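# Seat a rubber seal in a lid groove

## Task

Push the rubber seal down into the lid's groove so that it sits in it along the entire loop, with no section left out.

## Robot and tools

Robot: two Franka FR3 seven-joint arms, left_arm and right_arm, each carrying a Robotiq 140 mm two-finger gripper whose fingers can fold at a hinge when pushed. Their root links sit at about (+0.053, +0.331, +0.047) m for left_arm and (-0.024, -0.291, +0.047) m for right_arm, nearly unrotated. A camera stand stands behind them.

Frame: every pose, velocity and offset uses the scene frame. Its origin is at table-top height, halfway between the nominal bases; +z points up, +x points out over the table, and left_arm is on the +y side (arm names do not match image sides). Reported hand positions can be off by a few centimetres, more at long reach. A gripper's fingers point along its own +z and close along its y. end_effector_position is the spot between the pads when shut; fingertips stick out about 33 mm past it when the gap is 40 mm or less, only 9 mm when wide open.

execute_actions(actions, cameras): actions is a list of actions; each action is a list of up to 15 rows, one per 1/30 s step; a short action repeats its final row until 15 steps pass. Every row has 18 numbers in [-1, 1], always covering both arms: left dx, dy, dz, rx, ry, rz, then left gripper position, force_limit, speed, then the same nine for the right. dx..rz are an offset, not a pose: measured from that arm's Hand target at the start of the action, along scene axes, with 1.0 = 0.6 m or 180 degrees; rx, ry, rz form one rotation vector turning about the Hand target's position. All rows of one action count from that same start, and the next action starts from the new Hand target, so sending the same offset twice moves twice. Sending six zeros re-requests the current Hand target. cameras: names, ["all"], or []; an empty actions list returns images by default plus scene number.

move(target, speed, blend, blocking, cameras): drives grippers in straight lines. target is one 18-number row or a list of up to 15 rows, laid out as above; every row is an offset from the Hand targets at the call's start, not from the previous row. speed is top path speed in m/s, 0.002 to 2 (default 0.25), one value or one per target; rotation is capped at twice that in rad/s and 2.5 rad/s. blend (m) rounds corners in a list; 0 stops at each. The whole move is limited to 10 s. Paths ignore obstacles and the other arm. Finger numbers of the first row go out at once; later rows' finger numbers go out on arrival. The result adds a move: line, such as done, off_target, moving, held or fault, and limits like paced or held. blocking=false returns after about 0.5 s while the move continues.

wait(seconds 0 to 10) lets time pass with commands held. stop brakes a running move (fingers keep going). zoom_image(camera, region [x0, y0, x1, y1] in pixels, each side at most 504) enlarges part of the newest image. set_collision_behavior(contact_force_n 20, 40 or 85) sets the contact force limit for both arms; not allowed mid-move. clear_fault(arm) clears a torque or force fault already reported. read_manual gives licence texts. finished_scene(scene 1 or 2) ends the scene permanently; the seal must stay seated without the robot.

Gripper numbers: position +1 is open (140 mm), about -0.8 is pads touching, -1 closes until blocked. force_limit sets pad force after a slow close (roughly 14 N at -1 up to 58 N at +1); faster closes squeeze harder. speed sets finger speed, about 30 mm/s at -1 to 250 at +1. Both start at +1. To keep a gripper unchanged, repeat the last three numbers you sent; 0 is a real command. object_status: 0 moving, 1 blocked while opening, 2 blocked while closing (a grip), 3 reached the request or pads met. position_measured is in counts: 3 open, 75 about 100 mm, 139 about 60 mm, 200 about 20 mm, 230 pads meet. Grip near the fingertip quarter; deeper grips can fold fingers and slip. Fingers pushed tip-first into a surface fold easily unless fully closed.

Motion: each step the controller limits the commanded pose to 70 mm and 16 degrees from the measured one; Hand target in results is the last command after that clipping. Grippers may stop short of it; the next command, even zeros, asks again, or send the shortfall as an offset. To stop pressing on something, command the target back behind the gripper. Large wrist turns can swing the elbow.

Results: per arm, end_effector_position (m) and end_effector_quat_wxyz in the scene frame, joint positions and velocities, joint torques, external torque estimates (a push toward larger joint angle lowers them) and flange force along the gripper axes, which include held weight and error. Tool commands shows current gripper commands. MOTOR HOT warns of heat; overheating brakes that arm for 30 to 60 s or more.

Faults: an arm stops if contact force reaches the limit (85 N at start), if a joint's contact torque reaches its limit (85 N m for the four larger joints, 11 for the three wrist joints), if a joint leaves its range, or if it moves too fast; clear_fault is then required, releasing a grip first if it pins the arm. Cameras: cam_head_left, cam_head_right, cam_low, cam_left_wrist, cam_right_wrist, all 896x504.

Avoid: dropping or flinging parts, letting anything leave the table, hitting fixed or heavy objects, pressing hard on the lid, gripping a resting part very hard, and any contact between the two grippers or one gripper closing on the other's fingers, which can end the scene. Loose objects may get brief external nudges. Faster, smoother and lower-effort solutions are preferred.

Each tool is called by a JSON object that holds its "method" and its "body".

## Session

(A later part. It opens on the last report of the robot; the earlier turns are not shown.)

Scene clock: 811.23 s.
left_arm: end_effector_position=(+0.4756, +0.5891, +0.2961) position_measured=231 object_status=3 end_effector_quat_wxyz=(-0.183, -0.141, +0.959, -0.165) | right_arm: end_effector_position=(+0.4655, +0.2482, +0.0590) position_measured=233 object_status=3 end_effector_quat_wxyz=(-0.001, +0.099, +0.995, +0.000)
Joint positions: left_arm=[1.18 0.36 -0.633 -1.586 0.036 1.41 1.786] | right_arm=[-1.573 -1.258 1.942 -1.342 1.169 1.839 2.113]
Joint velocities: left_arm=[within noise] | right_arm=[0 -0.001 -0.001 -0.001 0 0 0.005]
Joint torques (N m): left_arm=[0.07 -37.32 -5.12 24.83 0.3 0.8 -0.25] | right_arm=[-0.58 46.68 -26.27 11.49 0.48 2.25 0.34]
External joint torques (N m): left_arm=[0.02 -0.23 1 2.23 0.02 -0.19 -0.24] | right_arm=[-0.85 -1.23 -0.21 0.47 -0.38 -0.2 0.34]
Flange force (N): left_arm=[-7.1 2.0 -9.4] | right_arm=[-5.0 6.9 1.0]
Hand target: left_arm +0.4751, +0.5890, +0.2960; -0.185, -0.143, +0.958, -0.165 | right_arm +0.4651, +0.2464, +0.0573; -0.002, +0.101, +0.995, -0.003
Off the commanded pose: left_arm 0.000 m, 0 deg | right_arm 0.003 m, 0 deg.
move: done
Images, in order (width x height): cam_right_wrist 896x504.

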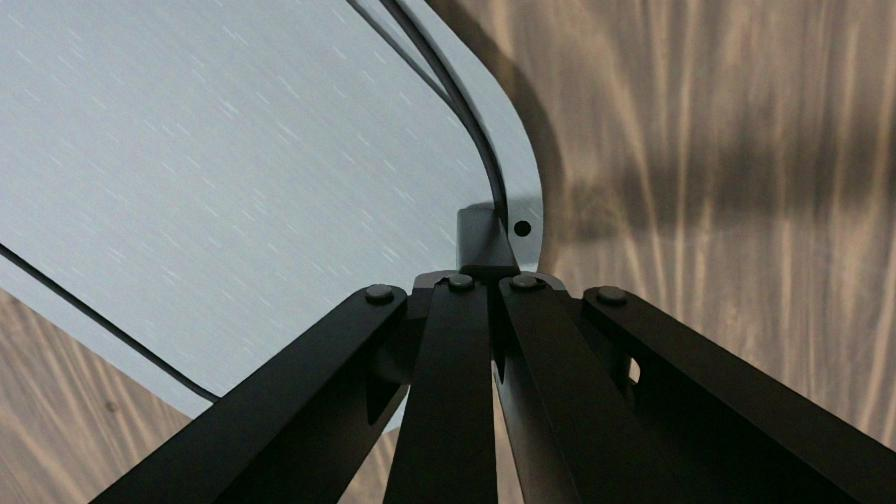

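{"method": "move", "body": {"target": [[0,0,0,0,0,0,-1,-0.5,-1,-0.001,-0.004,0.015,0,0,0,-1,1,0],[0,0,0,0,0,0,-1,-0.5,-1,0.003,0.016,0.015,0,0,0,-1,1,0],[0,0,0,0,0,0,-1,-0.5,-1,0.003,0.016,-0.014,0,0,0,-1,1,0]], "speed": [0.06,0.06,0.04], "cameras": ["cam_right_wrist"]}}

{"method": "zoom_image", "body": {"camera": "cam_right_wrist", "region": [400, 60, 640, 280]}}

Scene clock: 820.53 s.
left_arm: end_effector_position=(+0.4756, +0.5891, +0.2961) position_measured=231 object_status=3 end_effector_quat_wxyz=(-0.183, -0.141, +0.959, -0.165) | right_arm: end_effector_position=(+0.4684, +0.2581, +0.0588) position_measured=233 object_status=3 end_effector_quat_wxyz=(+0.000, +0.099, +0.995, +0.000)
Joint positions: left_arm=[1.18 0.36 -0.633 -1.586 0.036 1.41 1.786] | right_arm=[-1.597 -1.274 1.946 -1.289 1.169 1.829 2.138]
Joint velocities: left_arm=[within noise] | right_arm=[0 0 0.001 0.001 0 0.005 0.002]
Joint torques (N m): left_arm=[0.03 -37.29 -5.09 24.83 0.32 0.8 -0.26] | right_arm=[-1 42.84 -20.65 10.12 1.78 2.83 0.2]
External joint torques (N m): left_arm=[0.23 0.13 1.27 2.14 0.06 -0.18 -0.24] | right_arm=[-0.93 -6.01 4.9 -0.63 0.94 0.38 0.2]
Flange force (N): left_arm=[-7.8 2.7 -9.5] | right_arm=[-6.7 9.3 13.6]
Hand target: left_arm +0.4751, +0.5890, +0.2960; -0.185, -0.143, +0.958, -0.165 | right_arm +0.4669, +0.2560, +0.0489; -0.002, +0.101, +0.995, -0.003
Off the commanded pose: left_arm 0.000 m, 0 deg | right_arm 0.010 m, 1 deg.
move: off_target (right_arm)
Images, in order (width x height): cam_right_wrist 896x504.

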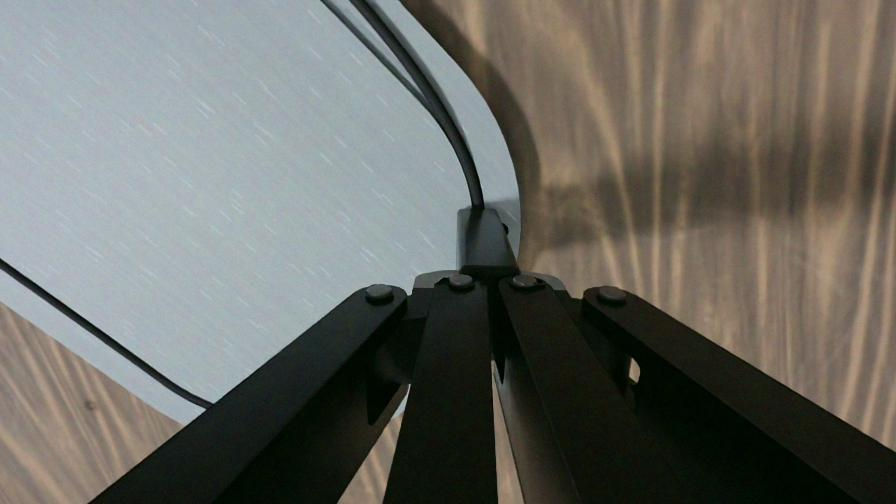

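Scaled by 2.100 from the camera's 896x504 image, which has a finer 1280x720 frame.

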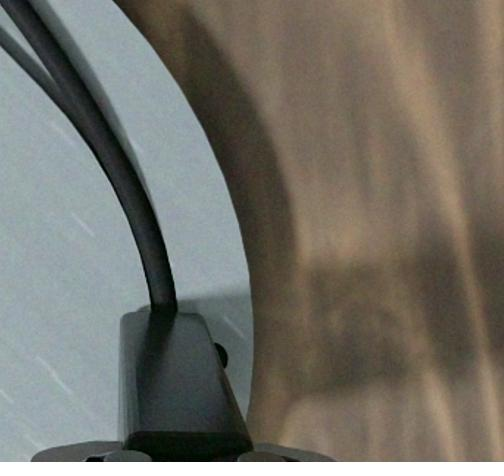

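{"method": "move", "body": {"target": [[0,0,0,0,0,0,-1,-0.5,-1,0.003,0.003,0.03,0,0,0,-1,1,0],[0,0,0,0,0,0,-1,-0.5,-1,-0.04,0.0,0.03,0,0,0,-1,1,0],[0,0,0,0,0,0,-1,-0.5,-1,-0.04,0.0,0.0,0,0,0,-1,1,0]], "speed": [0.06,0.06,0.04], "cameras": ["cam_right_wrist"]}}

{"method": "zoom_image", "body": {"camera": "cam_right_wrist", "region": [360, 0, 640, 280]}}

Scene clock: 830.63 s.
left_arm: end_effector_position=(+0.4756, +0.5891, +0.2961) position_measured=231 object_status=3 end_effector_quat_wxyz=(-0.183, -0.141, +0.959, -0.165) | right_arm: end_effector_position=(+0.4443, +0.2585, +0.0585) position_measured=233 object_status=3 end_effector_quat_wxyz=(+0.000, +0.102, +0.995, +0.001)
Joint positions: left_arm=[1.18 0.36 -0.633 -1.586 0.036 1.41 1.786] | right_arm=[-1.517 -1.252 1.935 -1.383 1.176 1.849 2.136]
Joint velocities: left_arm=[within noise] | right_arm=[-0.001 0.001 0.001 0 0.001 0.004 -0.002]
Joint torques (N m): left_arm=[0 -37.29 -5.08 24.8 0.31 0.8 -0.23] | right_arm=[-0.98 40.72 -21.46 9.78 1.62 2.76 -0.22]
External joint torques (N m): left_arm=[-0.1 -0.12 1.02 2.17 0.03 -0.18 -0.22] | right_arm=[-1.07 -6.12 4.98 -0.95 0.77 0.33 -0.22]
Flange force (N): left_arm=[-7.5 2.1 -9.4] | right_arm=[-5.8 6.9 14.1]
Hand target: left_arm +0.4751, +0.5890, +0.2960; -0.185, -0.143, +0.958, -0.165 | right_arm +0.4429, +0.2560, +0.0489; -0.002, +0.101, +0.995, -0.003
Off the commanded pose: left_arm 0.000 m, 0 deg | right_arm 0.010 m, 0 deg.
move: off_target (right_arm)
Images, in order (width x height): cam_right_wrist 896x504.

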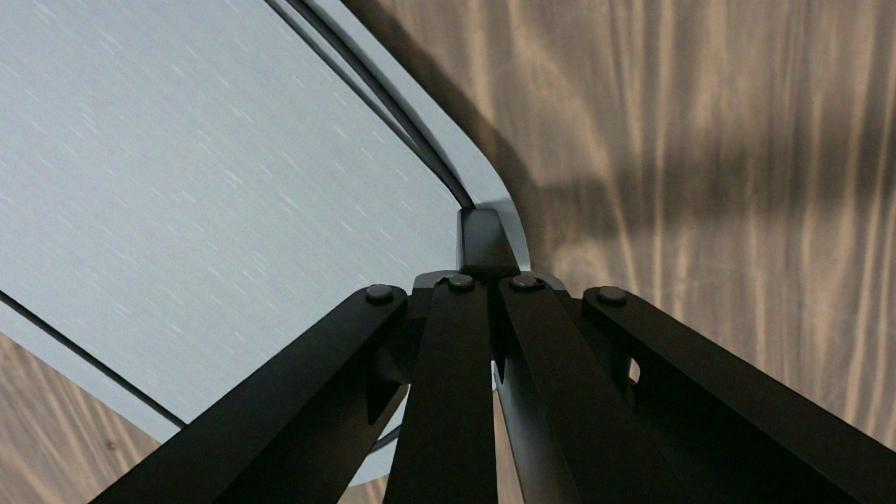

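Scaled by 1.800 from the camera's 896x504 image, which has a finer 1280x720 frame.

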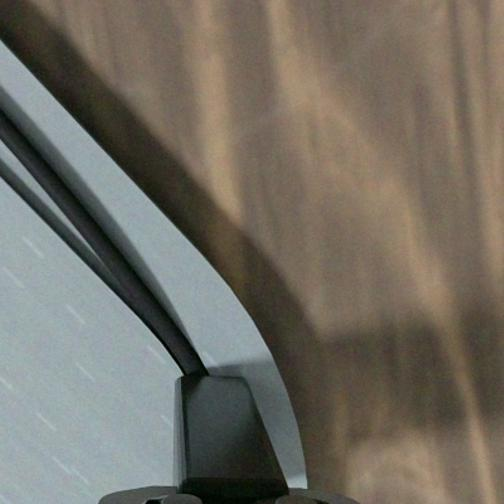

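{"method": "move", "body": {"target": [[0,0,0,0,0,0,-1,-0.5,-1,0,0,0.08,0,0,0,-1,1,0],[0,0,0,0,0,0,-1,-0.5,-1,-0.09,-0.03,0.1,0,0,0.222,-1,1,0]], "speed": [0.08,0.12], "cameras": ["cam_right_wrist"]}}

Scene clock: 840.73 s.
left_arm: end_effector_position=(+0.4756, +0.5891, +0.2961) position_measured=231 object_status=3 end_effector_quat_wxyz=(-0.183, -0.141, +0.959, -0.165) | right_arm: end_effector_position=(+0.3885, +0.2373, +0.1078) position_measured=233 object_status=3 end_effector_quat_wxyz=(-0.002, -0.242, +0.970, -0.004)
Joint positions: left_arm=[1.18 0.36 -0.633 -1.586 0.036 1.41 1.786] | right_arm=[-1.327 -1.054 1.914 -1.635 1.039 1.895 1.449]
Joint velocities: left_arm=[within noise] | right_arm=[0.001 0 0 0.001 0 0 -0.006]
Joint torques (N m): left_arm=[0.07 -37.26 -5.13 24.78 0.32 0.78 -0.25] | right_arm=[0.29 39.95 -26.92 13.18 0.64 2.71 -0.03]
External joint torques (N m): left_arm=[-0.05 0.02 0.96 2.09 0.03 -0.21 -0.24] | right_arm=[0.26 -0.23 -0.68 -0.42 -0.12 0.26 -0.03]
Flange force (N): left_arm=[-7.6 2.1 -9.3] | right_arm=[3.4 -1.2 -0.3]
Hand target: left_arm +0.4751, +0.5890, +0.2960; -0.185, -0.143, +0.958, -0.165 | right_arm +0.3889, +0.2380, +0.1089; -0.001, -0.245, +0.970, -0.003
Off the commanded pose: left_arm 0.000 m, 0 deg | right_arm 0.001 m, 0 deg.
move: done
Images, in order (width x height): cam_right_wrist 896x504.

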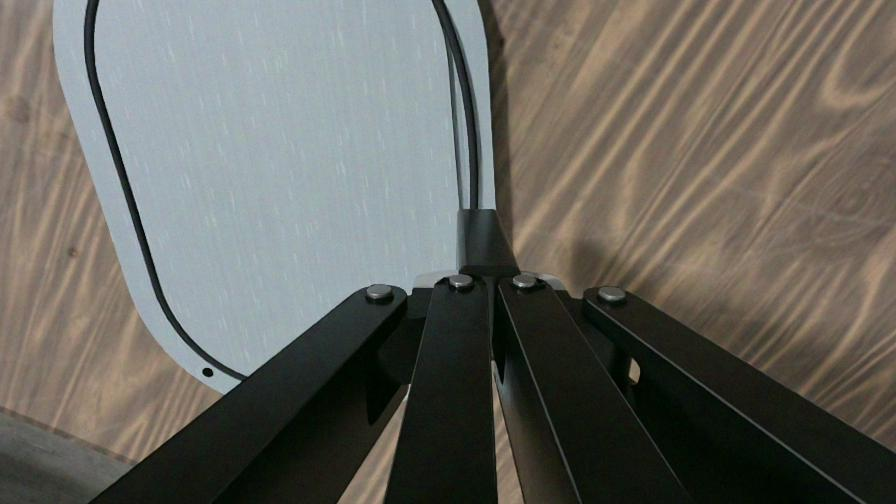

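{"method": "move", "body": {"target": [[0,0,0,0,0,0,-1,-0.5,-1,-0.015,0.03,-0.05,0,0,0,-1,1,0],[0,0,0,0,0,0,-1,-0.5,-1,-0.015,0.03,-0.0895,0,0,0,-1,1,0],[0,0,0,0,0,0,-1,-0.5,-1,-0.0063,0.0118,-0.0895,0,0,0,-1,1,0]], "speed": [0.08,0.04,0.02], "cameras": ["cam_right_wrist"]}}

{"method": "zoom_image", "body": {"camera": "cam_right_wrist", "region": [360, 0, 640, 280]}}

Scene clock: 850.87 s.
left_arm: end_effector_position=(+0.4756, +0.5891, +0.2961) position_measured=231 object_status=3 end_effector_quat_wxyz=(-0.183, -0.141, +0.959, -0.165) | right_arm: end_effector_position=(+0.3844, +0.2434, +0.0991) position_measured=233 object_status=3 end_effector_quat_wxyz=(-0.002, -0.248, +0.969, -0.005)
Joint positions: left_arm=[1.18 0.36 -0.633 -1.586 0.036 1.41 1.786] | right_arm=[-1.328 -1.068 1.928 -1.625 1.047 1.903 1.448]
Joint torques (N m): left_arm=[0.04 -37.31 -5.09 24.86 0.32 0.8 -0.24] | right_arm=[-0.28 40.59 -27.34 13.23 0.74 2.47 0.02]
External joint torques (N m): left_arm=[0.26 0.04 1.27 2.21 0.06 -0.19 -0.22] | right_arm=[-0.55 0.2 -1.41 -0.18 0 0.06 0.02]
Flange force (N): left_arm=[-7.6 2.7 -9.6] | right_arm=[0.6 -1.1 -1.6]
Hand target: left_arm +0.4751, +0.5890, +0.2960; -0.185, -0.143, +0.958, -0.165 | right_arm +0.3848, +0.2431, +0.1003; -0.003, -0.247, +0.969, -0.004 (not the last commanded pose)
Off the commanded pose: left_arm 0.000 m, 0 deg | right_arm 0.044 m, 0 deg.
move: held (right_arm; a check stopped the path); path passed 0 of 3 targets; limits=held
pose unreachable (right arm): on one or more control steps of this call, first in action 0 (counted from 0), this arm could not follow its commanded pose, so it was not sent that pose on those steps. It may still have moved: this result reports where it is.
cause: moving toward the commanded pose would bring a part of the arm too close to another arm (a part of this arm just beyond joint 5 (forearm roll) and a part of the left arm just beyond its joint 1 (waist), at the place that arm is still heading or pushing toward).
Images, in order (width x height): cam_right_wrist 896x504.

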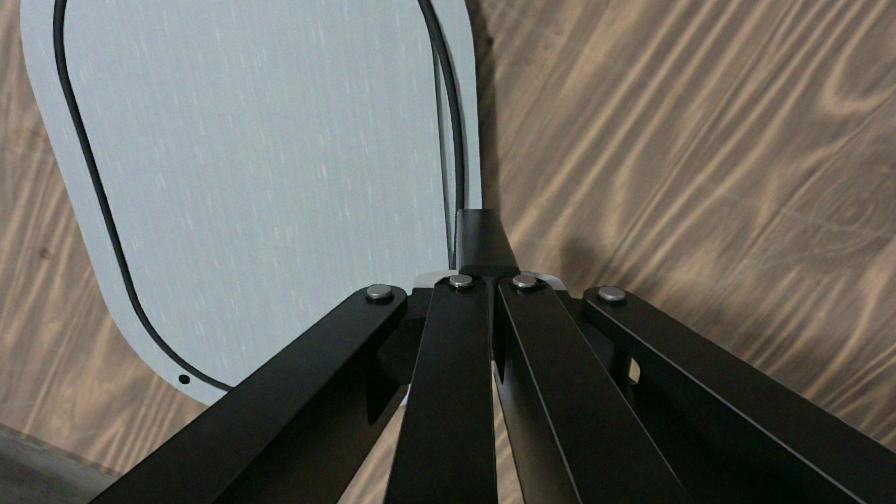

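Scaled by 1.800 from the camera's 896x504 image, which has a finer 1280x720 frame.

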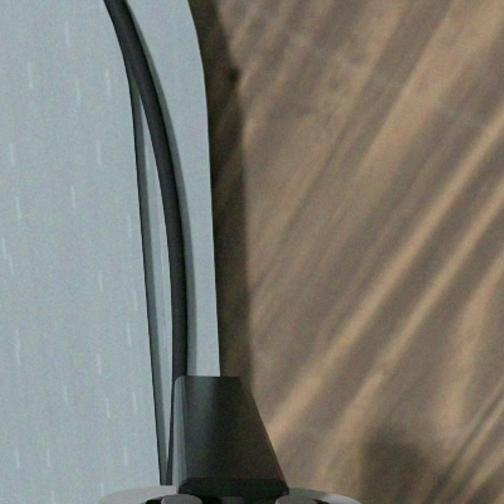

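{"method": "move", "body": {"target": [[0,0,0,0,0,0,-1,-0.5,-1,0.03,-0.14,0,0,0,0,-1,1,0],[0,0,0,0,0,0,-1,-0.5,-1,0.03,-0.14,-0.092,0,0,0,-1,1,0],[0,0,0,0,0,0,-1,-0.5,-1,0.04,-0.31,-0.092,0,0,0,-1,1,0],[0,0,0,0,0,0,-1,-0.5,-1,0.04,-0.31,0,0,0,0,-1,1,0],[0,0,0,0,0,0,-1,-0.5,-1,-0.1,-0.4,0.35,0,0,-0.156,-1,1,0]], "speed": [0.1,0.05,0.04,0.06,0.2], "cameras": ["cam_right_wrist"]}}

Scene clock: 872.30 s.
left_arm: end_effector_position=(+0.4756, +0.5891, +0.2961) position_measured=231 object_status=3 end_effector_quat_wxyz=(-0.183, -0.141, +0.959, -0.165) | right_arm: end_effector_position=(+0.3249, +0.0036, +0.3098) position_measured=233 object_status=3 end_effector_quat_wxyz=(-0.003, -0.008, +1.000, -0.002)
Joint positions: left_arm=[1.18 0.36 -0.633 -1.586 0.036 1.41 1.786] | right_arm=[-0.769 -0.962 1.108 -2.211 0.821 1.611 1.592]
Joint velocities: left_arm=[within noise] | right_arm=[0 0 0.001 0 -0.001 0 0.005]
Joint torques (N m): left_arm=[0.04 -37.31 -5.14 24.85 0.33 0.79 -0.26] | right_arm=[-0.66 13.81 -24.29 16.7 0.76 2.29 0.24]
External joint torques (N m): left_arm=[0.08 -0.06 1.08 2.23 0.06 -0.18 -0.24] | right_arm=[-0.72 0.39 -1.41 0.12 -0.06 -0.15 0.24]
Flange force (N): left_arm=[-7.6 2.3 -9.7] | right_arm=[-0.3 -1.1 -3.1]
Hand target: left_arm +0.4751, +0.5890, +0.2960; -0.185, -0.143, +0.958, -0.165 | right_arm +0.3248, +0.0031, +0.3103; -0.004, -0.005, +1.000, -0.003
Off the commanded pose: left_arm 0.000 m, 0 deg | right_arm 0.001 m, 0 deg.
move: done
Images, in order (width x height): cam_right_wrist 896x504.

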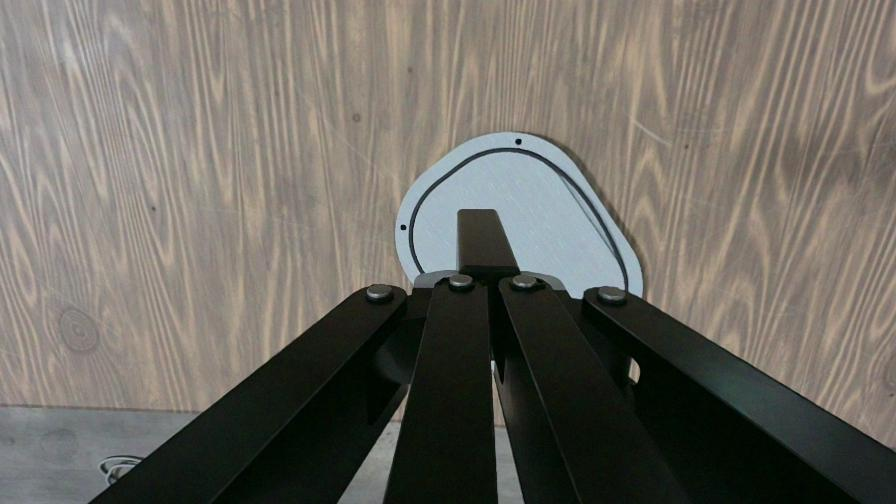

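{"method": "move", "body": {"target": [0,0,0,0,0,0,-1,-0.5,-1,0.09,0.218,-0.345,0,0,0.2,-1,1,0], "speed": 0.15, "cameras": ["cam_right_wrist"]}}

{"method": "zoom_image", "body": {"camera": "cam_right_wrist", "region": [360, 0, 640, 280]}}

Scene clock: 881.50 s.
left_arm: end_effector_position=(+0.4756, +0.5891, +0.2961) position_measured=231 object_status=3 end_effector_quat_wxyz=(-0.183, -0.141, +0.959, -0.165) | right_arm: end_effector_position=(+0.3778, +0.1325, +0.1024) position_measured=233 object_status=3 end_effector_quat_wxyz=(-0.004, -0.311, +0.950, -0.006)
Joint positions: left_arm=[1.18 0.36 -0.633 -1.586 0.036 1.41 1.786] | right_arm=[-1.186 -0.918 1.843 -1.998 1.011 2.027 1.13]
Joint velocities: left_arm=[within noise] | right_arm=[0.001 0 0 0 0.001 0 -0.008]
Joint torques (N m): left_arm=[0.04 -37.29 -5.14 24.86 0.3 0.8 -0.23] | right_arm=[-0.68 30.66 -25.12 14.51 0.85 2.75 -0.1]
External joint torques (N m): left_arm=[0.02 0.03 1.03 2.16 0.02 -0.19 -0.21] | right_arm=[-0.8 0.79 -0.45 0.32 0.17 0.31 -0.1]
Flange force (N): left_arm=[-7.7 2.3 -9.5] | right_arm=[-1.8 -1.3 -0.2]
Hand target: left_arm +0.4751, +0.5890, +0.2960; -0.185, -0.143, +0.958, -0.165 | right_arm +0.3788, +0.1339, +0.1033; -0.003, -0.313, +0.950, -0.004
Off the commanded pose: left_arm 0.000 m, 0 deg | right_arm 0.002 m, 0 deg.
move: done
Images, in order (width x height): cam_right_wrist 896x504.

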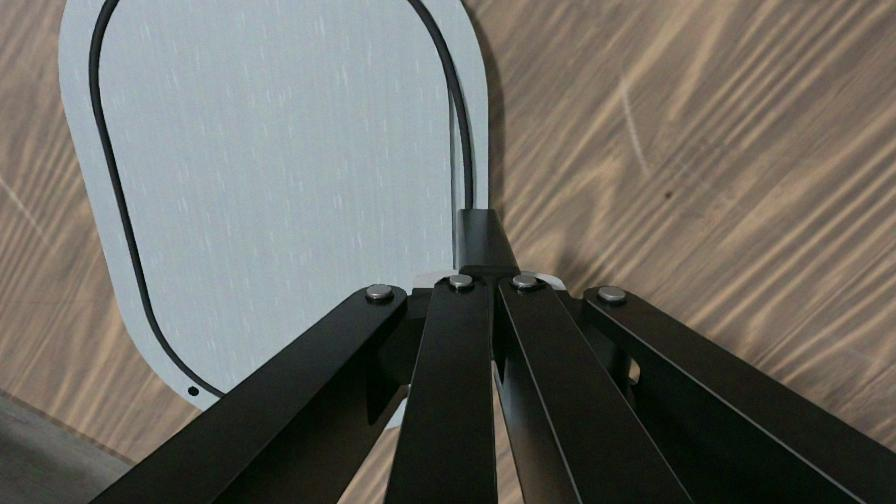

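Scaled by 1.800 from the camera's 896x504 image, which has a finer 1280x720 frame.

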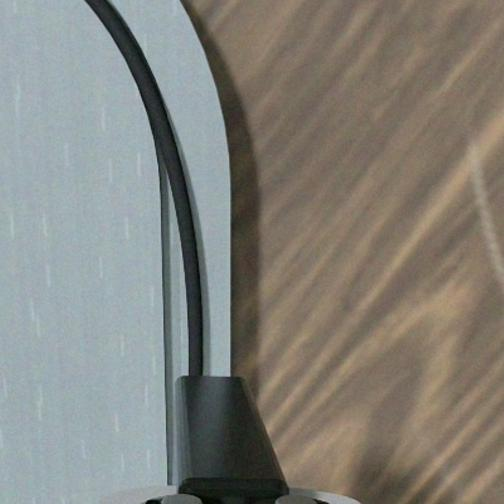

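{"method": "move", "body": {"target": [[0,0,0,0,0,0,-1,-0.5,-1,-0.017,0.0235,-0.05,0,0,0,-1,1,0],[0,0,0,0,0,0,-1,-0.5,-1,-0.017,0.0235,-0.0845,0,0,0,-1,1,0],[0,0,0,0,0,0,-1,-0.5,-1,-0.004,0.0053,-0.0845,0,0,0,-1,1,0]], "speed": [0.08,0.04,0.02], "cameras": ["cam_right_wrist"]}}

{"method": "zoom_image", "body": {"camera": "cam_right_wrist", "region": [360, 0, 640, 280]}}

Scene clock: 890.83 s.
left_arm: end_effector_position=(+0.4756, +0.5891, +0.2961) position_measured=231 object_status=3 end_effector_quat_wxyz=(-0.183, -0.141, +0.959, -0.165) | right_arm: end_effector_position=(+0.3744, +0.1389, +0.0527) position_measured=233 object_status=3 end_effector_quat_wxyz=(-0.004, -0.314, +0.950, -0.004)
Joint positions: left_arm=[1.18 0.36 -0.633 -1.586 0.036 1.41 1.786] | right_arm=[-1.235 -0.972 1.945 -1.991 1.089 2.094 1.104]
Joint velocities: left_arm=[within noise] | right_arm=[0 0 0 0 0 0 -0.006]
Joint torques (N m): left_arm=[0 -37.3 -5.12 24.83 0.32 0.79 -0.27] | right_arm=[-1.36 31.69 -25.54 11.43 0.88 2.79 -0.11]
External joint torques (N m): left_arm=[0.1 0.03 1.15 2.15 0.05 -0.2 -0.26] | right_arm=[-1.4 -0.66 -0.59 -1.47 0.22 0.34 -0.11]
Flange force (N): left_arm=[-7.7 2.4 -9.5] | right_arm=[1.7 -2.9 1.7]
Hand target: left_arm +0.4751, +0.5890, +0.2960; -0.185, -0.143, +0.958, -0.165 | right_arm +0.3764, +0.1371, +0.0526; -0.003, -0.313, +0.950, -0.004
Off the commanded pose: left_arm 0.000 m, 0 deg | right_arm 0.003 m, 0 deg.
move: done
Images, in order (width x height): cam_right_wrist 896x504.

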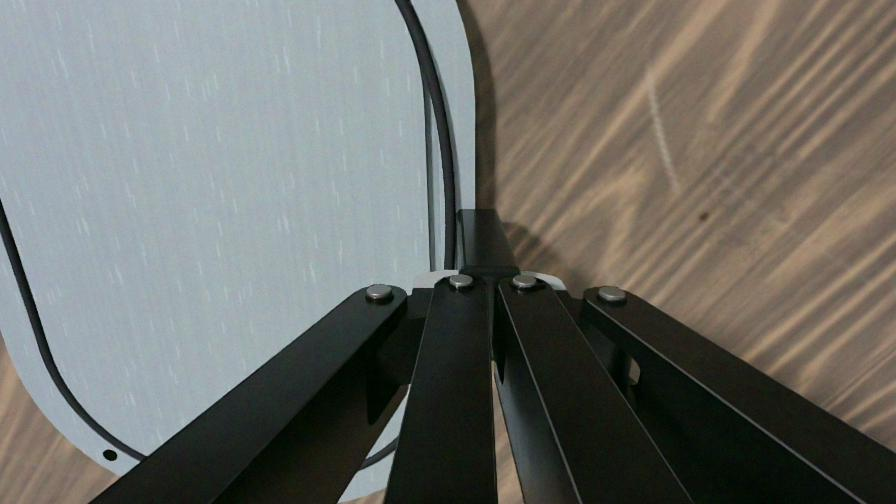

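Scaled by 1.800 from the camera's 896x504 image, which has a finer 1280x720 frame.

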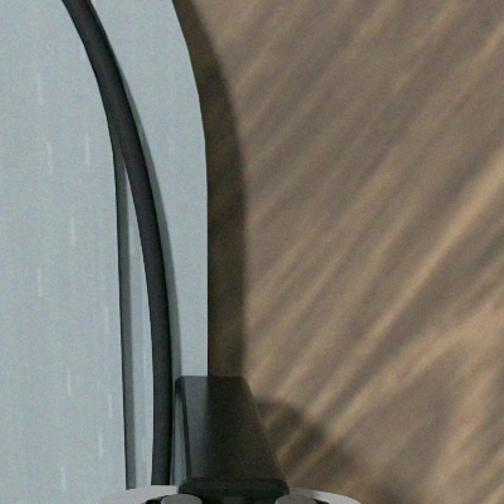

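{"method": "move", "body": {"target": [0,0,0,0,0,0,-1,-0.5,-1,0.0085,-0.0118,0,0,0,0,-1,1,0], "speed": 0.02, "cameras": ["cam_right_wrist"]}}

{"method": "zoom_image", "body": {"camera": "cam_right_wrist", "region": [360, 0, 640, 280]}}

Scene clock: 895.53 s.
left_arm: end_effector_position=(+0.4756, +0.5891, +0.2961) position_measured=231 object_status=3 end_effector_quat_wxyz=(-0.183, -0.141, +0.959, -0.165) | right_arm: end_effector_position=(+0.3796, +0.1320, +0.0528) position_measured=233 object_status=3 end_effector_quat_wxyz=(-0.004, -0.314, +0.950, -0.004)
Joint positions: left_arm=[1.18 0.36 -0.633 -1.586 0.036 1.41 1.786] | right_arm=[-1.245 -0.972 1.942 -1.997 1.092 2.095 1.087]
Joint velocities: left_arm=[within noise] | right_arm=[-0.001 0 0 0.001 0 0 -0.008]
Joint torques (N m): left_arm=[0.04 -37.3 -5.07 24.89 0.32 0.79 -0.28] | right_arm=[-1.3 31.47 -25.61 11.31 0.85 2.74 -0.08]
External joint torques (N m): left_arm=[0.11 -0.17 1.14 2.33 0.05 -0.18 -0.27] | right_arm=[-1.27 -0.65 -0.66 -1.46 0.2 0.29 -0.08]
Flange force (N): left_arm=[-7.6 2.3 -9.9] | right_arm=[2.1 -2.7 1.4]
Hand target: left_arm +0.4751, +0.5890, +0.2960; -0.185, -0.143, +0.958, -0.165 | right_arm +0.3815, +0.1300, +0.0526; -0.003, -0.313, +0.950, -0.004
Off the commanded pose: left_arm 0.000 m, 0 deg | right_arm 0.003 m, 0 deg.
move: done
Images, in order (width x height): cam_right_wrist 896x504.

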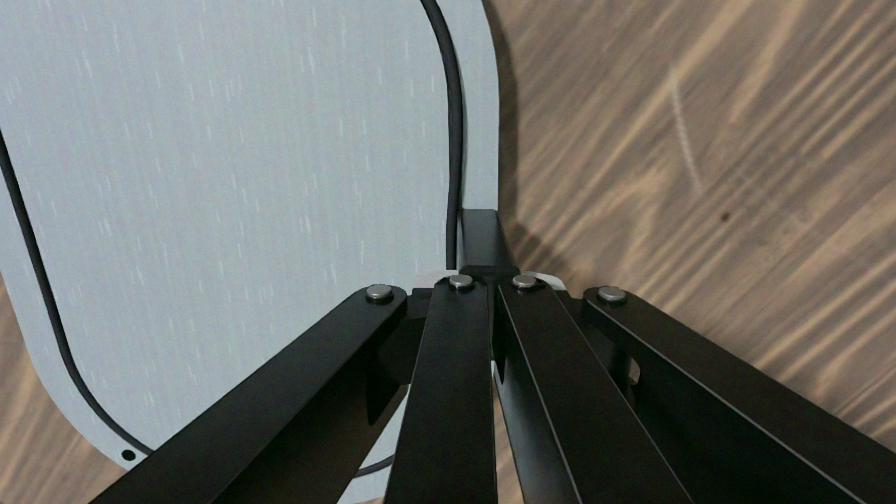

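Scaled by 1.800 from the camera's 896x504 image, which has a finer 1280x720 frame.

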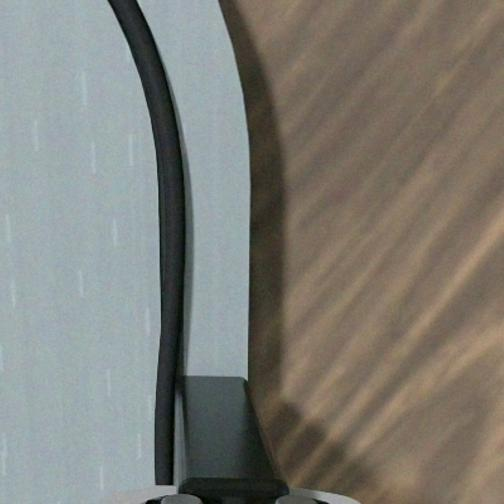

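{"method": "move", "body": {"target": [[0,0,0,0,0,0,-1,-0.5,-1,-0.003,0.004,0.02,0,0,0,-1,1,0],[0,0,0,0,0,0,-1,-0.5,-1,0.01,-0.0138,0.02,0,0,0,-1,1,0],[0,0,0,0,0,0,-1,-0.5,-1,0.01,-0.0138,-0.012,0,0,0,-1,1,0],[0,0,0,0,0,0,-1,-0.5,-1,0.01,-0.0138,0.018,0,0,0,-1,1,0],[0,0,0,0,0,0,-1,-0.5,-1,0.044,0.0105,0.018,0,0,0,-1,1,0],[0,0,0,0,0,0,-1,-0.5,-1,0.044,0.0105,-0.012,0,0,0,-1,1,0],[0,0,0,0,0,0,-1,-0.5,-1,0.044,0.0105,0.018,0,0,0,-1,1,0],[0,0,0,0,0,0,-1,-0.5,-1,-0.024,-0.037,0.03,0,0,0,-1,1,0]], "speed": [0.06,0.06,0.05,0.06,0.06,0.05,0.06,0.08], "cameras": ["cam_right_wrist"]}}

{"method": "zoom_image", "body": {"camera": "cam_right_wrist", "region": [360, 0, 640, 280]}}

Scene clock: 911.97 s.
left_arm: end_effector_position=(+0.4756, +0.5891, +0.2961) position_measured=231 object_status=3 end_effector_quat_wxyz=(-0.183, -0.141, +0.959, -0.165) | right_arm: end_effector_position=(+0.3666, +0.1062, +0.0695) position_measured=233 object_status=3 end_effector_quat_wxyz=(-0.005, -0.312, +0.950, -0.006)
Joint positions: left_arm=[1.18 0.36 -0.633 -1.586 0.036 1.41 1.786] | right_arm=[-1.164 -0.928 1.872 -2.097 1.074 2.095 1.063]
Joint velocities: left_arm=[within noise] | right_arm=[-0.001 -0.001 -0.002 -0.001 0.002 0.002 -0.004]
Joint torques (N m): left_arm=[0.07 -37.35 -5.15 24.84 0.31 0.8 -0.26] | right_arm=[0.2 29.28 -25.69 12.64 1.16 2.74 -0.07]
External joint torques (N m): left_arm=[0.11 -0.21 1.05 2.25 0.04 -0.18 -0.25] | right_arm=[0.16 0.84 -1.38 -0.38 0.51 0.3 -0.07]
Flange force (N): left_arm=[-7.2 2.2 -9.5] | right_arm=[5.0 -0.7 -2.8]
Hand target: left_arm +0.4751, +0.5890, +0.2960; -0.185, -0.143, +0.958, -0.165 | right_arm +0.3671, +0.1078, +0.0706; -0.003, -0.313, +0.950, -0.004
Off the commanded pose: left_arm 0.000 m, 0 deg | right_arm 0.002 m, 0 deg.
move: done
Images, in order (width x height): cam_right_wrist 896x504.

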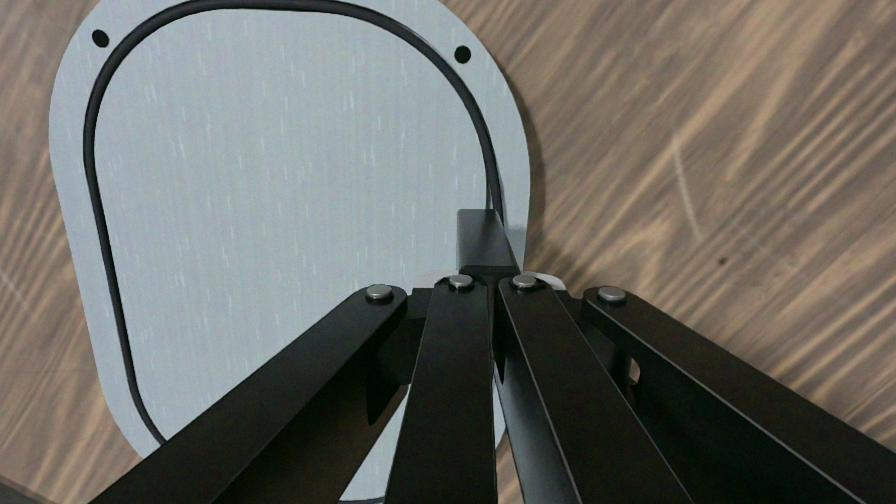

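Scaled by 1.800 from the camera's 896x504 image, which has a finer 1280x720 frame.

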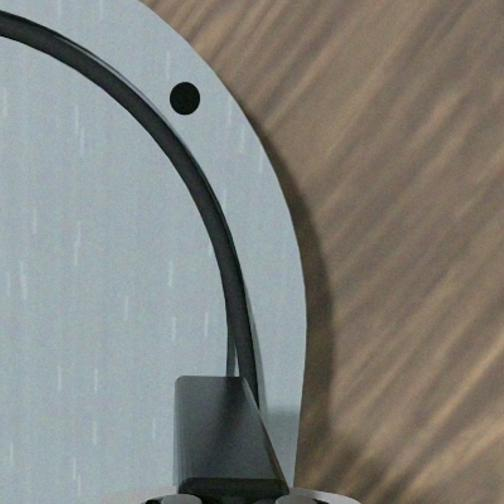

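{"method": "move", "body": {"target": [[0,0,0,0,0,0,-1,-0.5,-1,-0.027,0.037,0,0,0,0,-1,1,0],[0,0,0,0,0,0,-1,-0.5,-1,-0.027,0.037,-0.03,0,0,0,-1,1,0],[0,0,0,0,0,0,-1,-0.5,-1,-0.0195,0.027,-0.03,0,0,0,-1,1,0],[0,0,0,0,0,0,-1,-0.5,-1,-0.022,0.03,0,0,0,0,-1,1,0],[0,0,0,0,0,0,-1,-0.5,-1,-0.0123,0.0168,0,0,0,0,-1,1,0],[0,0,0,0,0,0,-1,-0.5,-1,-0.0123,0.0168,-0.042,0,0,0,-1,1,0]], "speed": [0.06,0.06,0.02,0.06,0.06,0.05], "cameras": ["cam_right_wrist"]}}

{"method": "zoom_image", "body": {"camera": "cam_right_wrist", "region": [360, 0, 640, 280]}}

Scene clock: 927.80 s.
left_arm: end_effector_position=(+0.4756, +0.5891, +0.2961) position_measured=231 object_status=3 end_effector_quat_wxyz=(-0.183, -0.141, +0.959, -0.165) | right_arm: end_effector_position=(+0.3657, +0.1210, +0.0550) position_measured=233 object_status=3 end_effector_quat_wxyz=(+0.004, -0.311, +0.950, +0.000)
Joint positions: left_arm=[1.18 0.36 -0.633 -1.586 0.036 1.41 1.786] | right_arm=[-1.178 -0.942 1.916 -2.081 1.109 2.134 1.071]
Joint velocities: left_arm=[within noise] | right_arm=[-0.001 0 0.001 -0.001 0.001 0.004 -0.003]
Joint torques (N m): left_arm=[0.04 -37.29 -5.06 24.89 0.33 0.79 -0.23] | right_arm=[-1.65 24.62 -15.35 9.46 1.73 2.21 -0.18]
External joint torques (N m): left_arm=[-0.07 -0.14 1.02 2.26 0.04 -0.19 -0.21] | right_arm=[-1.58 -5.06 9.14 -3.27 1.07 -0.29 -0.18]
Flange force (N): left_arm=[-7.7 2.2 -9.8] | right_arm=[-8.3 -1.5 28.5]
Hand target: left_arm +0.4751, +0.5890, +0.2960; -0.185, -0.143, +0.958, -0.165 | right_arm +0.3597, +0.1179, +0.0454; -0.003, -0.313, +0.950, -0.004
Off the commanded pose: left_arm 0.000 m, 0 deg | right_arm 0.012 m, 1 deg.
move: off_target (right_arm)
Images, in order (width x height): cam_right_wrist 896x504.

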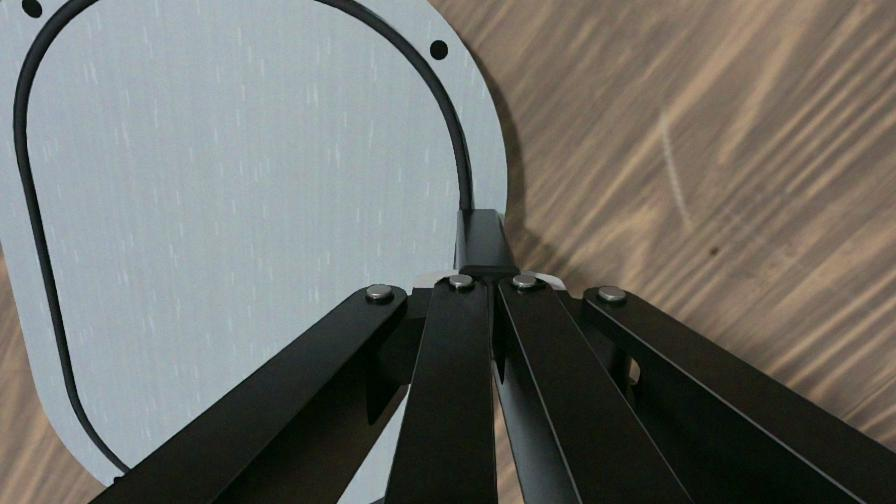

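Scaled by 1.800 from the camera's 896x504 image, which has a finer 1280x720 frame.

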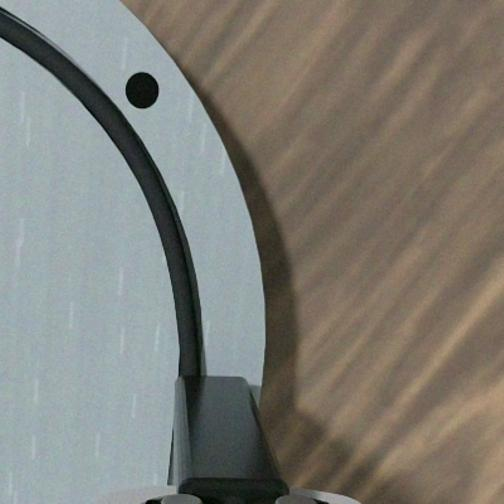

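{"method": "move", "body": {"target": [[0,0,0,0,0,0,-1,-0.5,-1,0.008,0.003,0.03,0,0,0,-1,1,0],[0,0,0,0,0,0,-1,-0.5,-1,0.06,0.04,0.06,0,0,0,-1,1,0]], "speed": 0.08, "cameras": ["cam_right_wrist"]}}

{"method": "zoom_image", "body": {"camera": "cam_right_wrist", "region": [360, 0, 640, 280]}}

Scene clock: 936.83 s.
left_arm: end_effector_position=(+0.4756, +0.5891, +0.2961) position_measured=231 object_status=3 end_effector_quat_wxyz=(-0.183, -0.141, +0.959, -0.165) | right_arm: end_effector_position=(+0.3961, +0.1435, +0.0825) position_measured=233 object_status=3 end_effector_quat_wxyz=(-0.001, -0.315, +0.949, -0.001)
Joint positions: left_arm=[1.18 0.36 -0.633 -1.586 0.036 1.41 1.786] | right_arm=[-1.268 -0.958 1.907 -1.933 1.047 2.043 1.11]
Joint velocities: left_arm=[within noise] | right_arm=[0 0 0.001 0 0.001 -0.002 0.007]
Joint torques (N m): left_arm=[0.11 -37.28 -5.07 24.85 0.32 0.8 -0.25] | right_arm=[-0.67 32.4 -25.56 14.1 0.16 2.42 0.21]
External joint torques (N m): left_arm=[0.08 0.06 1.09 2.15 0.04 -0.19 -0.24] | right_arm=[-0.67 -0.33 -0.49 0.46 -0.52 -0.03 0.21]
Flange force (N): left_arm=[-7.8 2.4 -9.5] | right_arm=[-3.9 -0.1 -0.8]
Hand target: left_arm +0.4751, +0.5890, +0.2960; -0.185, -0.143, +0.958, -0.165 | right_arm +0.3957, +0.1419, +0.0814; -0.003, -0.313, +0.950, -0.004
Off the commanded pose: left_arm 0.000 m, 0 deg | right_arm 0.002 m, 0 deg.
move: done
Images, in order (width x height): cam_right_wrist 896x504.

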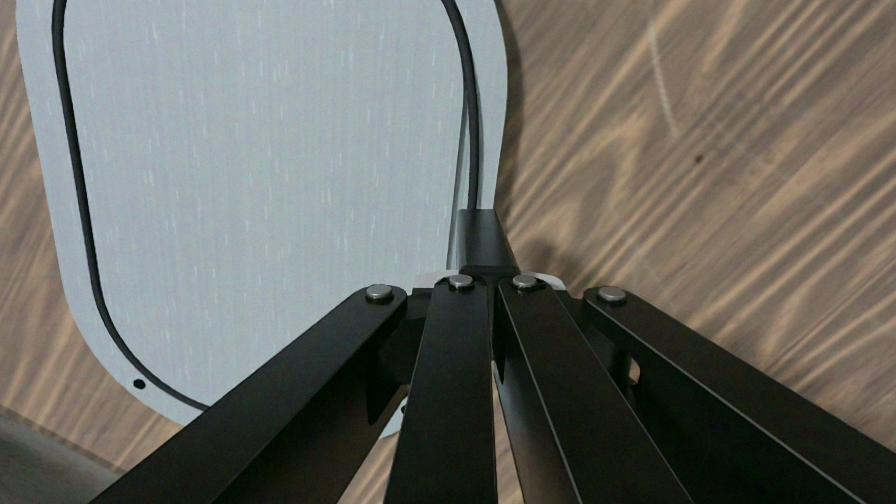

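Scaled by 1.800 from the camera's 896x504 image, which has a finer 1280x720 frame.

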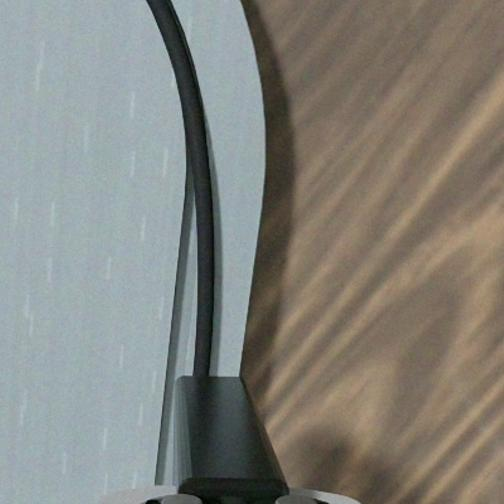

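{"method": "move", "body": {"target": [[0,0,0,0,0,0,-1,-0.5,-1,-0.02,0.022,0,0,0,0.033,-1,1,0],[0,0,0,0,0,0,-1,-0.5,-1,-0.02,0.022,-0.0475,0,0,0.033,-1,1,0],[0,0,0,0,0,0,-1,-0.5,-1,-0.0025,0.0028,-0.0475,0,0,0.033,-1,1,0]], "speed": [0.06,0.06,0.02], "cameras": ["cam_right_wrist"]}}

{"method": "zoom_image", "body": {"camera": "cam_right_wrist", "region": [360, 0, 640, 280]}}

Scene clock: 950.97 s.
left_arm: end_effector_position=(+0.4756, +0.5891, +0.2961) position_measured=231 object_status=3 end_effector_quat_wxyz=(-0.183, -0.141, +0.959, -0.165) | right_arm: end_effector_position=(+0.3920, +0.1458, +0.0532) position_measured=233 object_status=3 end_effector_quat_wxyz=(-0.004, -0.363, +0.932, -0.004)
Joint positions: left_arm=[1.18 0.36 -0.633 -1.586 0.036 1.41 1.786] | right_arm=[-1.298 -0.981 1.97 -1.927 1.071 2.086 1.01]
Joint velocities: left_arm=[within noise] | right_arm=[0 0 0 -0.001 0.001 0 -0.006]
Joint torques (N m): left_arm=[0.04 -37.3 -5.08 24.89 0.32 0.81 -0.27] | right_arm=[-1.49 33.16 -25.51 11.69 0.84 2.8 -0.08]
External joint torques (N m): left_arm=[0.1 0.04 1.16 2.2 0.05 -0.18 -0.26] | right_arm=[-1.68 -1.03 -0.63 -1.59 0.18 0.35 -0.08]
Flange force (N): left_arm=[-7.8 2.5 -9.6] | right_arm=[1.4 -3.0 2.3]
Hand target: left_arm +0.4751, +0.5890, +0.2960; -0.185, -0.143, +0.958, -0.165 | right_arm +0.3942, +0.1436, +0.0529; -0.002, -0.362, +0.932, -0.004
Off the commanded pose: left_arm 0.000 m, 0 deg | right_arm 0.003 m, 0 deg.
move: done
Images, in order (width x height): cam_right_wrist 896x504.

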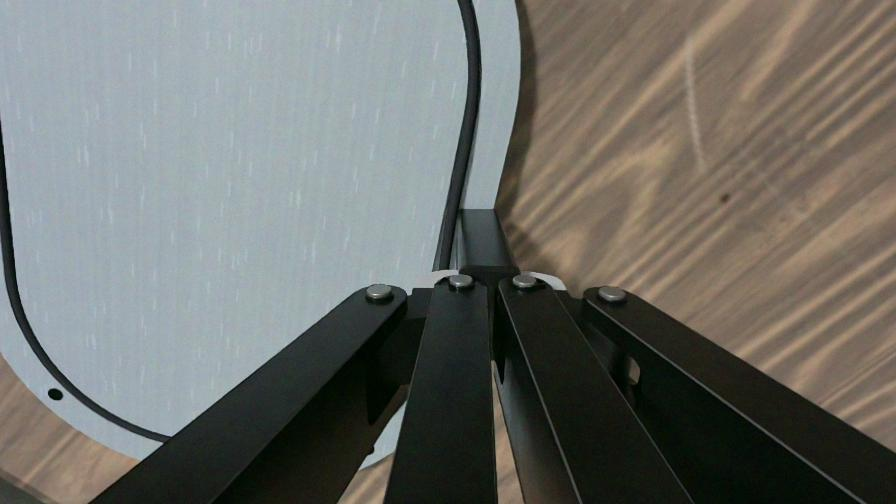

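Scaled by 1.800 from the camera's 896x504 image, which has a finer 1280x720 frame.

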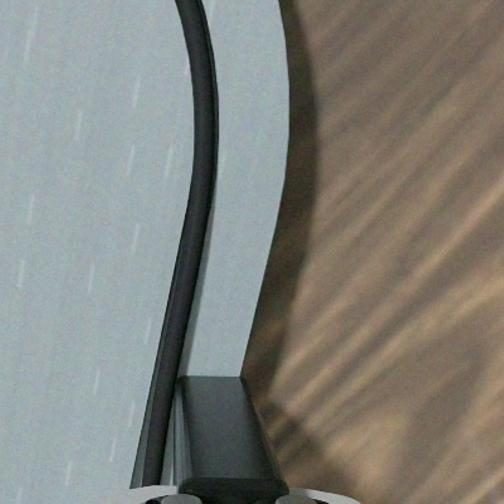

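{"method": "move", "body": {"target": [[0,0,0,0,0,0,-1,-0.5,-1,-0.006,0.011,0.02,0,0,-0.078,-1,1,0],[0,0,0,0,0,0,-1,-0.5,-1,-0.006,0.011,0,0,0,-0.078,-1,1,0],[0,0,0,0,0,0,-1,-0.5,-1,0.0042,-0.008,0,0,0,-0.078,-1,1,0]], "speed": [0.06,0.05,0.02], "cameras": ["cam_right_wrist"]}}

{"method": "zoom_image", "body": {"camera": "cam_right_wrist", "region": [360, 0, 640, 280]}}

Scene clock: 960.87 s.
left_arm: end_effector_position=(+0.4756, +0.5891, +0.2961) position_measured=231 object_status=3 end_effector_quat_wxyz=(-0.183, -0.141, +0.959, -0.165) | right_arm: end_effector_position=(+0.3947, +0.1415, +0.0534) position_measured=233 object_status=3 end_effector_quat_wxyz=(-0.004, -0.246, +0.969, -0.003)
Joint positions: left_arm=[1.18 0.36 -0.633 -1.586 0.036 1.41 1.786] | right_arm=[-1.292 -1.004 1.948 -1.93 1.098 2.064 1.234]
Joint velocities: left_arm=[within noise] | right_arm=[0 0.002 -0.002 0 0 0 -0.008]
Joint torques (N m): left_arm=[0.13 -37.33 -5.07 24.91 0.33 0.79 -0.22] | right_arm=[-1.52 32.86 -26.06 10.84 0.76 2.73 -0.15]
External joint torques (N m): left_arm=[0.2 -0.1 1.16 2.3 0.06 -0.18 -0.21] | right_arm=[-1.77 -1.1 -0.65 -1.99 0.07 0.3 -0.15]
Flange force (N): left_arm=[-7.5 2.5 -9.8] | right_arm=[1.8 -3.9 2.1]
Hand target: left_arm +0.4751, +0.5890, +0.2960; -0.185, -0.143, +0.958, -0.165 | right_arm +0.3967, +0.1388, +0.0529; -0.003, -0.246, +0.969, -0.004
Off the commanded pose: left_arm 0.000 m, 0 deg | right_arm 0.003 m, 0 deg.
move: done
Images, in order (width x height): cam_right_wrist 896x504.

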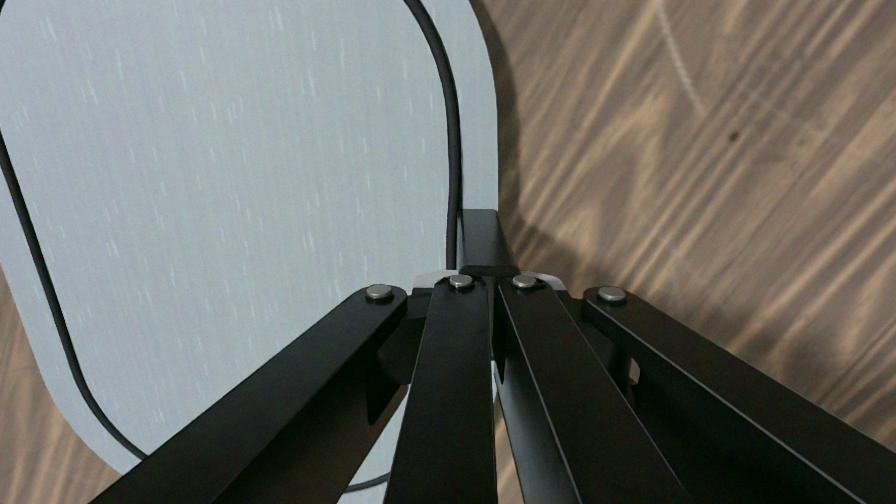

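Scaled by 1.800 from the camera's 896x504 image, which has a finer 1280x720 frame.

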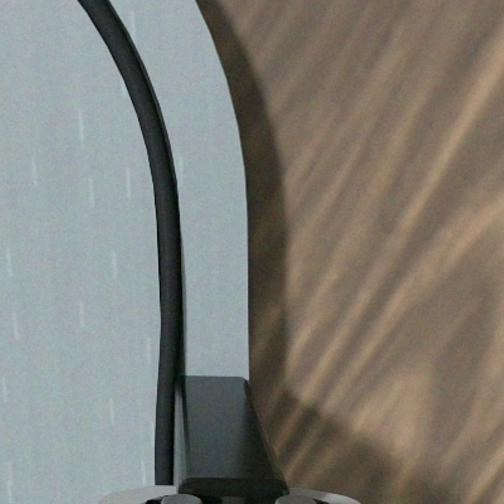

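{"method": "move", "body": {"target": [[0,0,0,0,0,0,-1,-0.5,-1,-0.002,0.003,0.0,0,0,0,-1,1,0],[0,0,0,0,0,0,-1,-0.5,-1,-0.002,0.003,0.018,0,0,0,-1,1,0],[0,0,0,0,0,0,-1,-0.5,-1,0.0075,-0.014,0.018,0,0,0,-1,1,0],[0,0,0,0,0,0,-1,-0.5,-1,0.0075,-0.014,-0.012,0,0,0,-1,1,0]], "speed": [0.04,0.06,0.06,0.04], "cameras": ["cam_right_wrist"]}}

{"method": "zoom_image", "body": {"camera": "cam_right_wrist", "region": [360, 0, 640, 280]}}

Scene clock: 970.07 s.
left_arm: end_effector_position=(+0.4756, +0.5891, +0.2961) position_measured=231 object_status=3 end_effector_quat_wxyz=(-0.183, -0.141, +0.959, -0.165) | right_arm: end_effector_position=(+0.4051, +0.1317, +0.0532) position_measured=233 object_status=3 end_effector_quat_wxyz=(+0.001, -0.244, +0.970, -0.002)
Joint positions: left_arm=[1.18 0.36 -0.633 -1.586 0.036 1.41 1.786] | right_arm=[-1.308 -1.001 1.948 -1.94 1.104 2.079 1.211]
Joint velocities: left_arm=[within noise] | right_arm=[0 0 0.002 0.002 0 0.004 -0.004]
Joint torques (N m): left_arm=[-0.01 -37.31 -5.14 24.85 0.34 0.79 -0.27] | right_arm=[-1.04 29.15 -18.47 10.8 1.73 2.41 -0.07]
External joint torques (N m): left_arm=[0.09 0.04 1.14 2.17 0.07 -0.19 -0.26] | right_arm=[-0.88 -4.62 7.2 -1.88 1.05 -0.08 -0.07]
Flange force (N): left_arm=[-7.8 2.4 -9.6] | right_arm=[-7.4 0.6 20.7]
Hand target: left_arm +0.4751, +0.5890, +0.2960; -0.185, -0.143, +0.958, -0.165 | right_arm +0.4012, +0.1304, +0.0457; -0.003, -0.246, +0.969, -0.004
Off the commanded pose: left_arm 0.000 m, 0 deg | right_arm 0.009 m, 1 deg.
move: off_target (right_arm)
Images, in order (width x height): cam_right_wrist 896x504.

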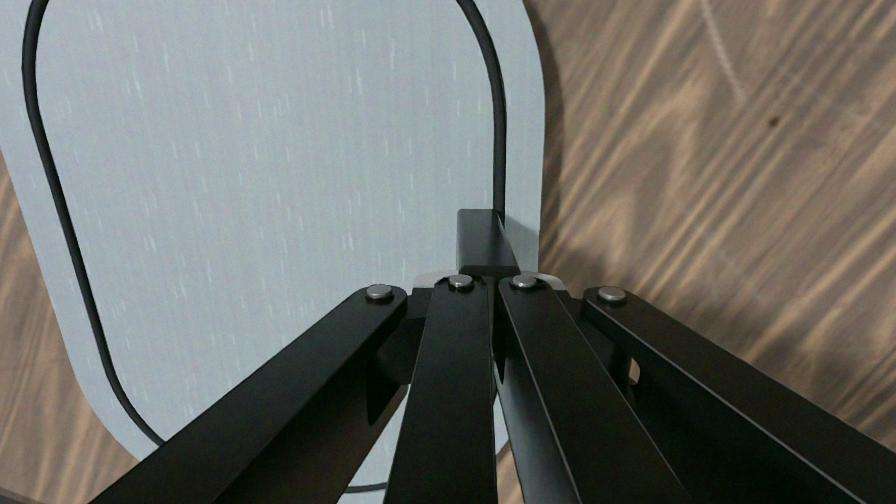

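Scaled by 1.800 from the camera's 896x504 image, which has a finer 1280x720 frame.

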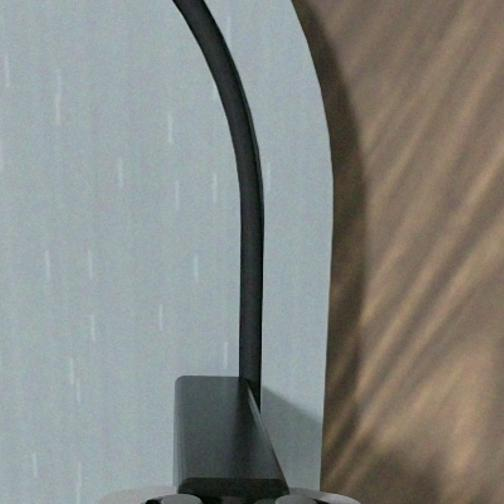

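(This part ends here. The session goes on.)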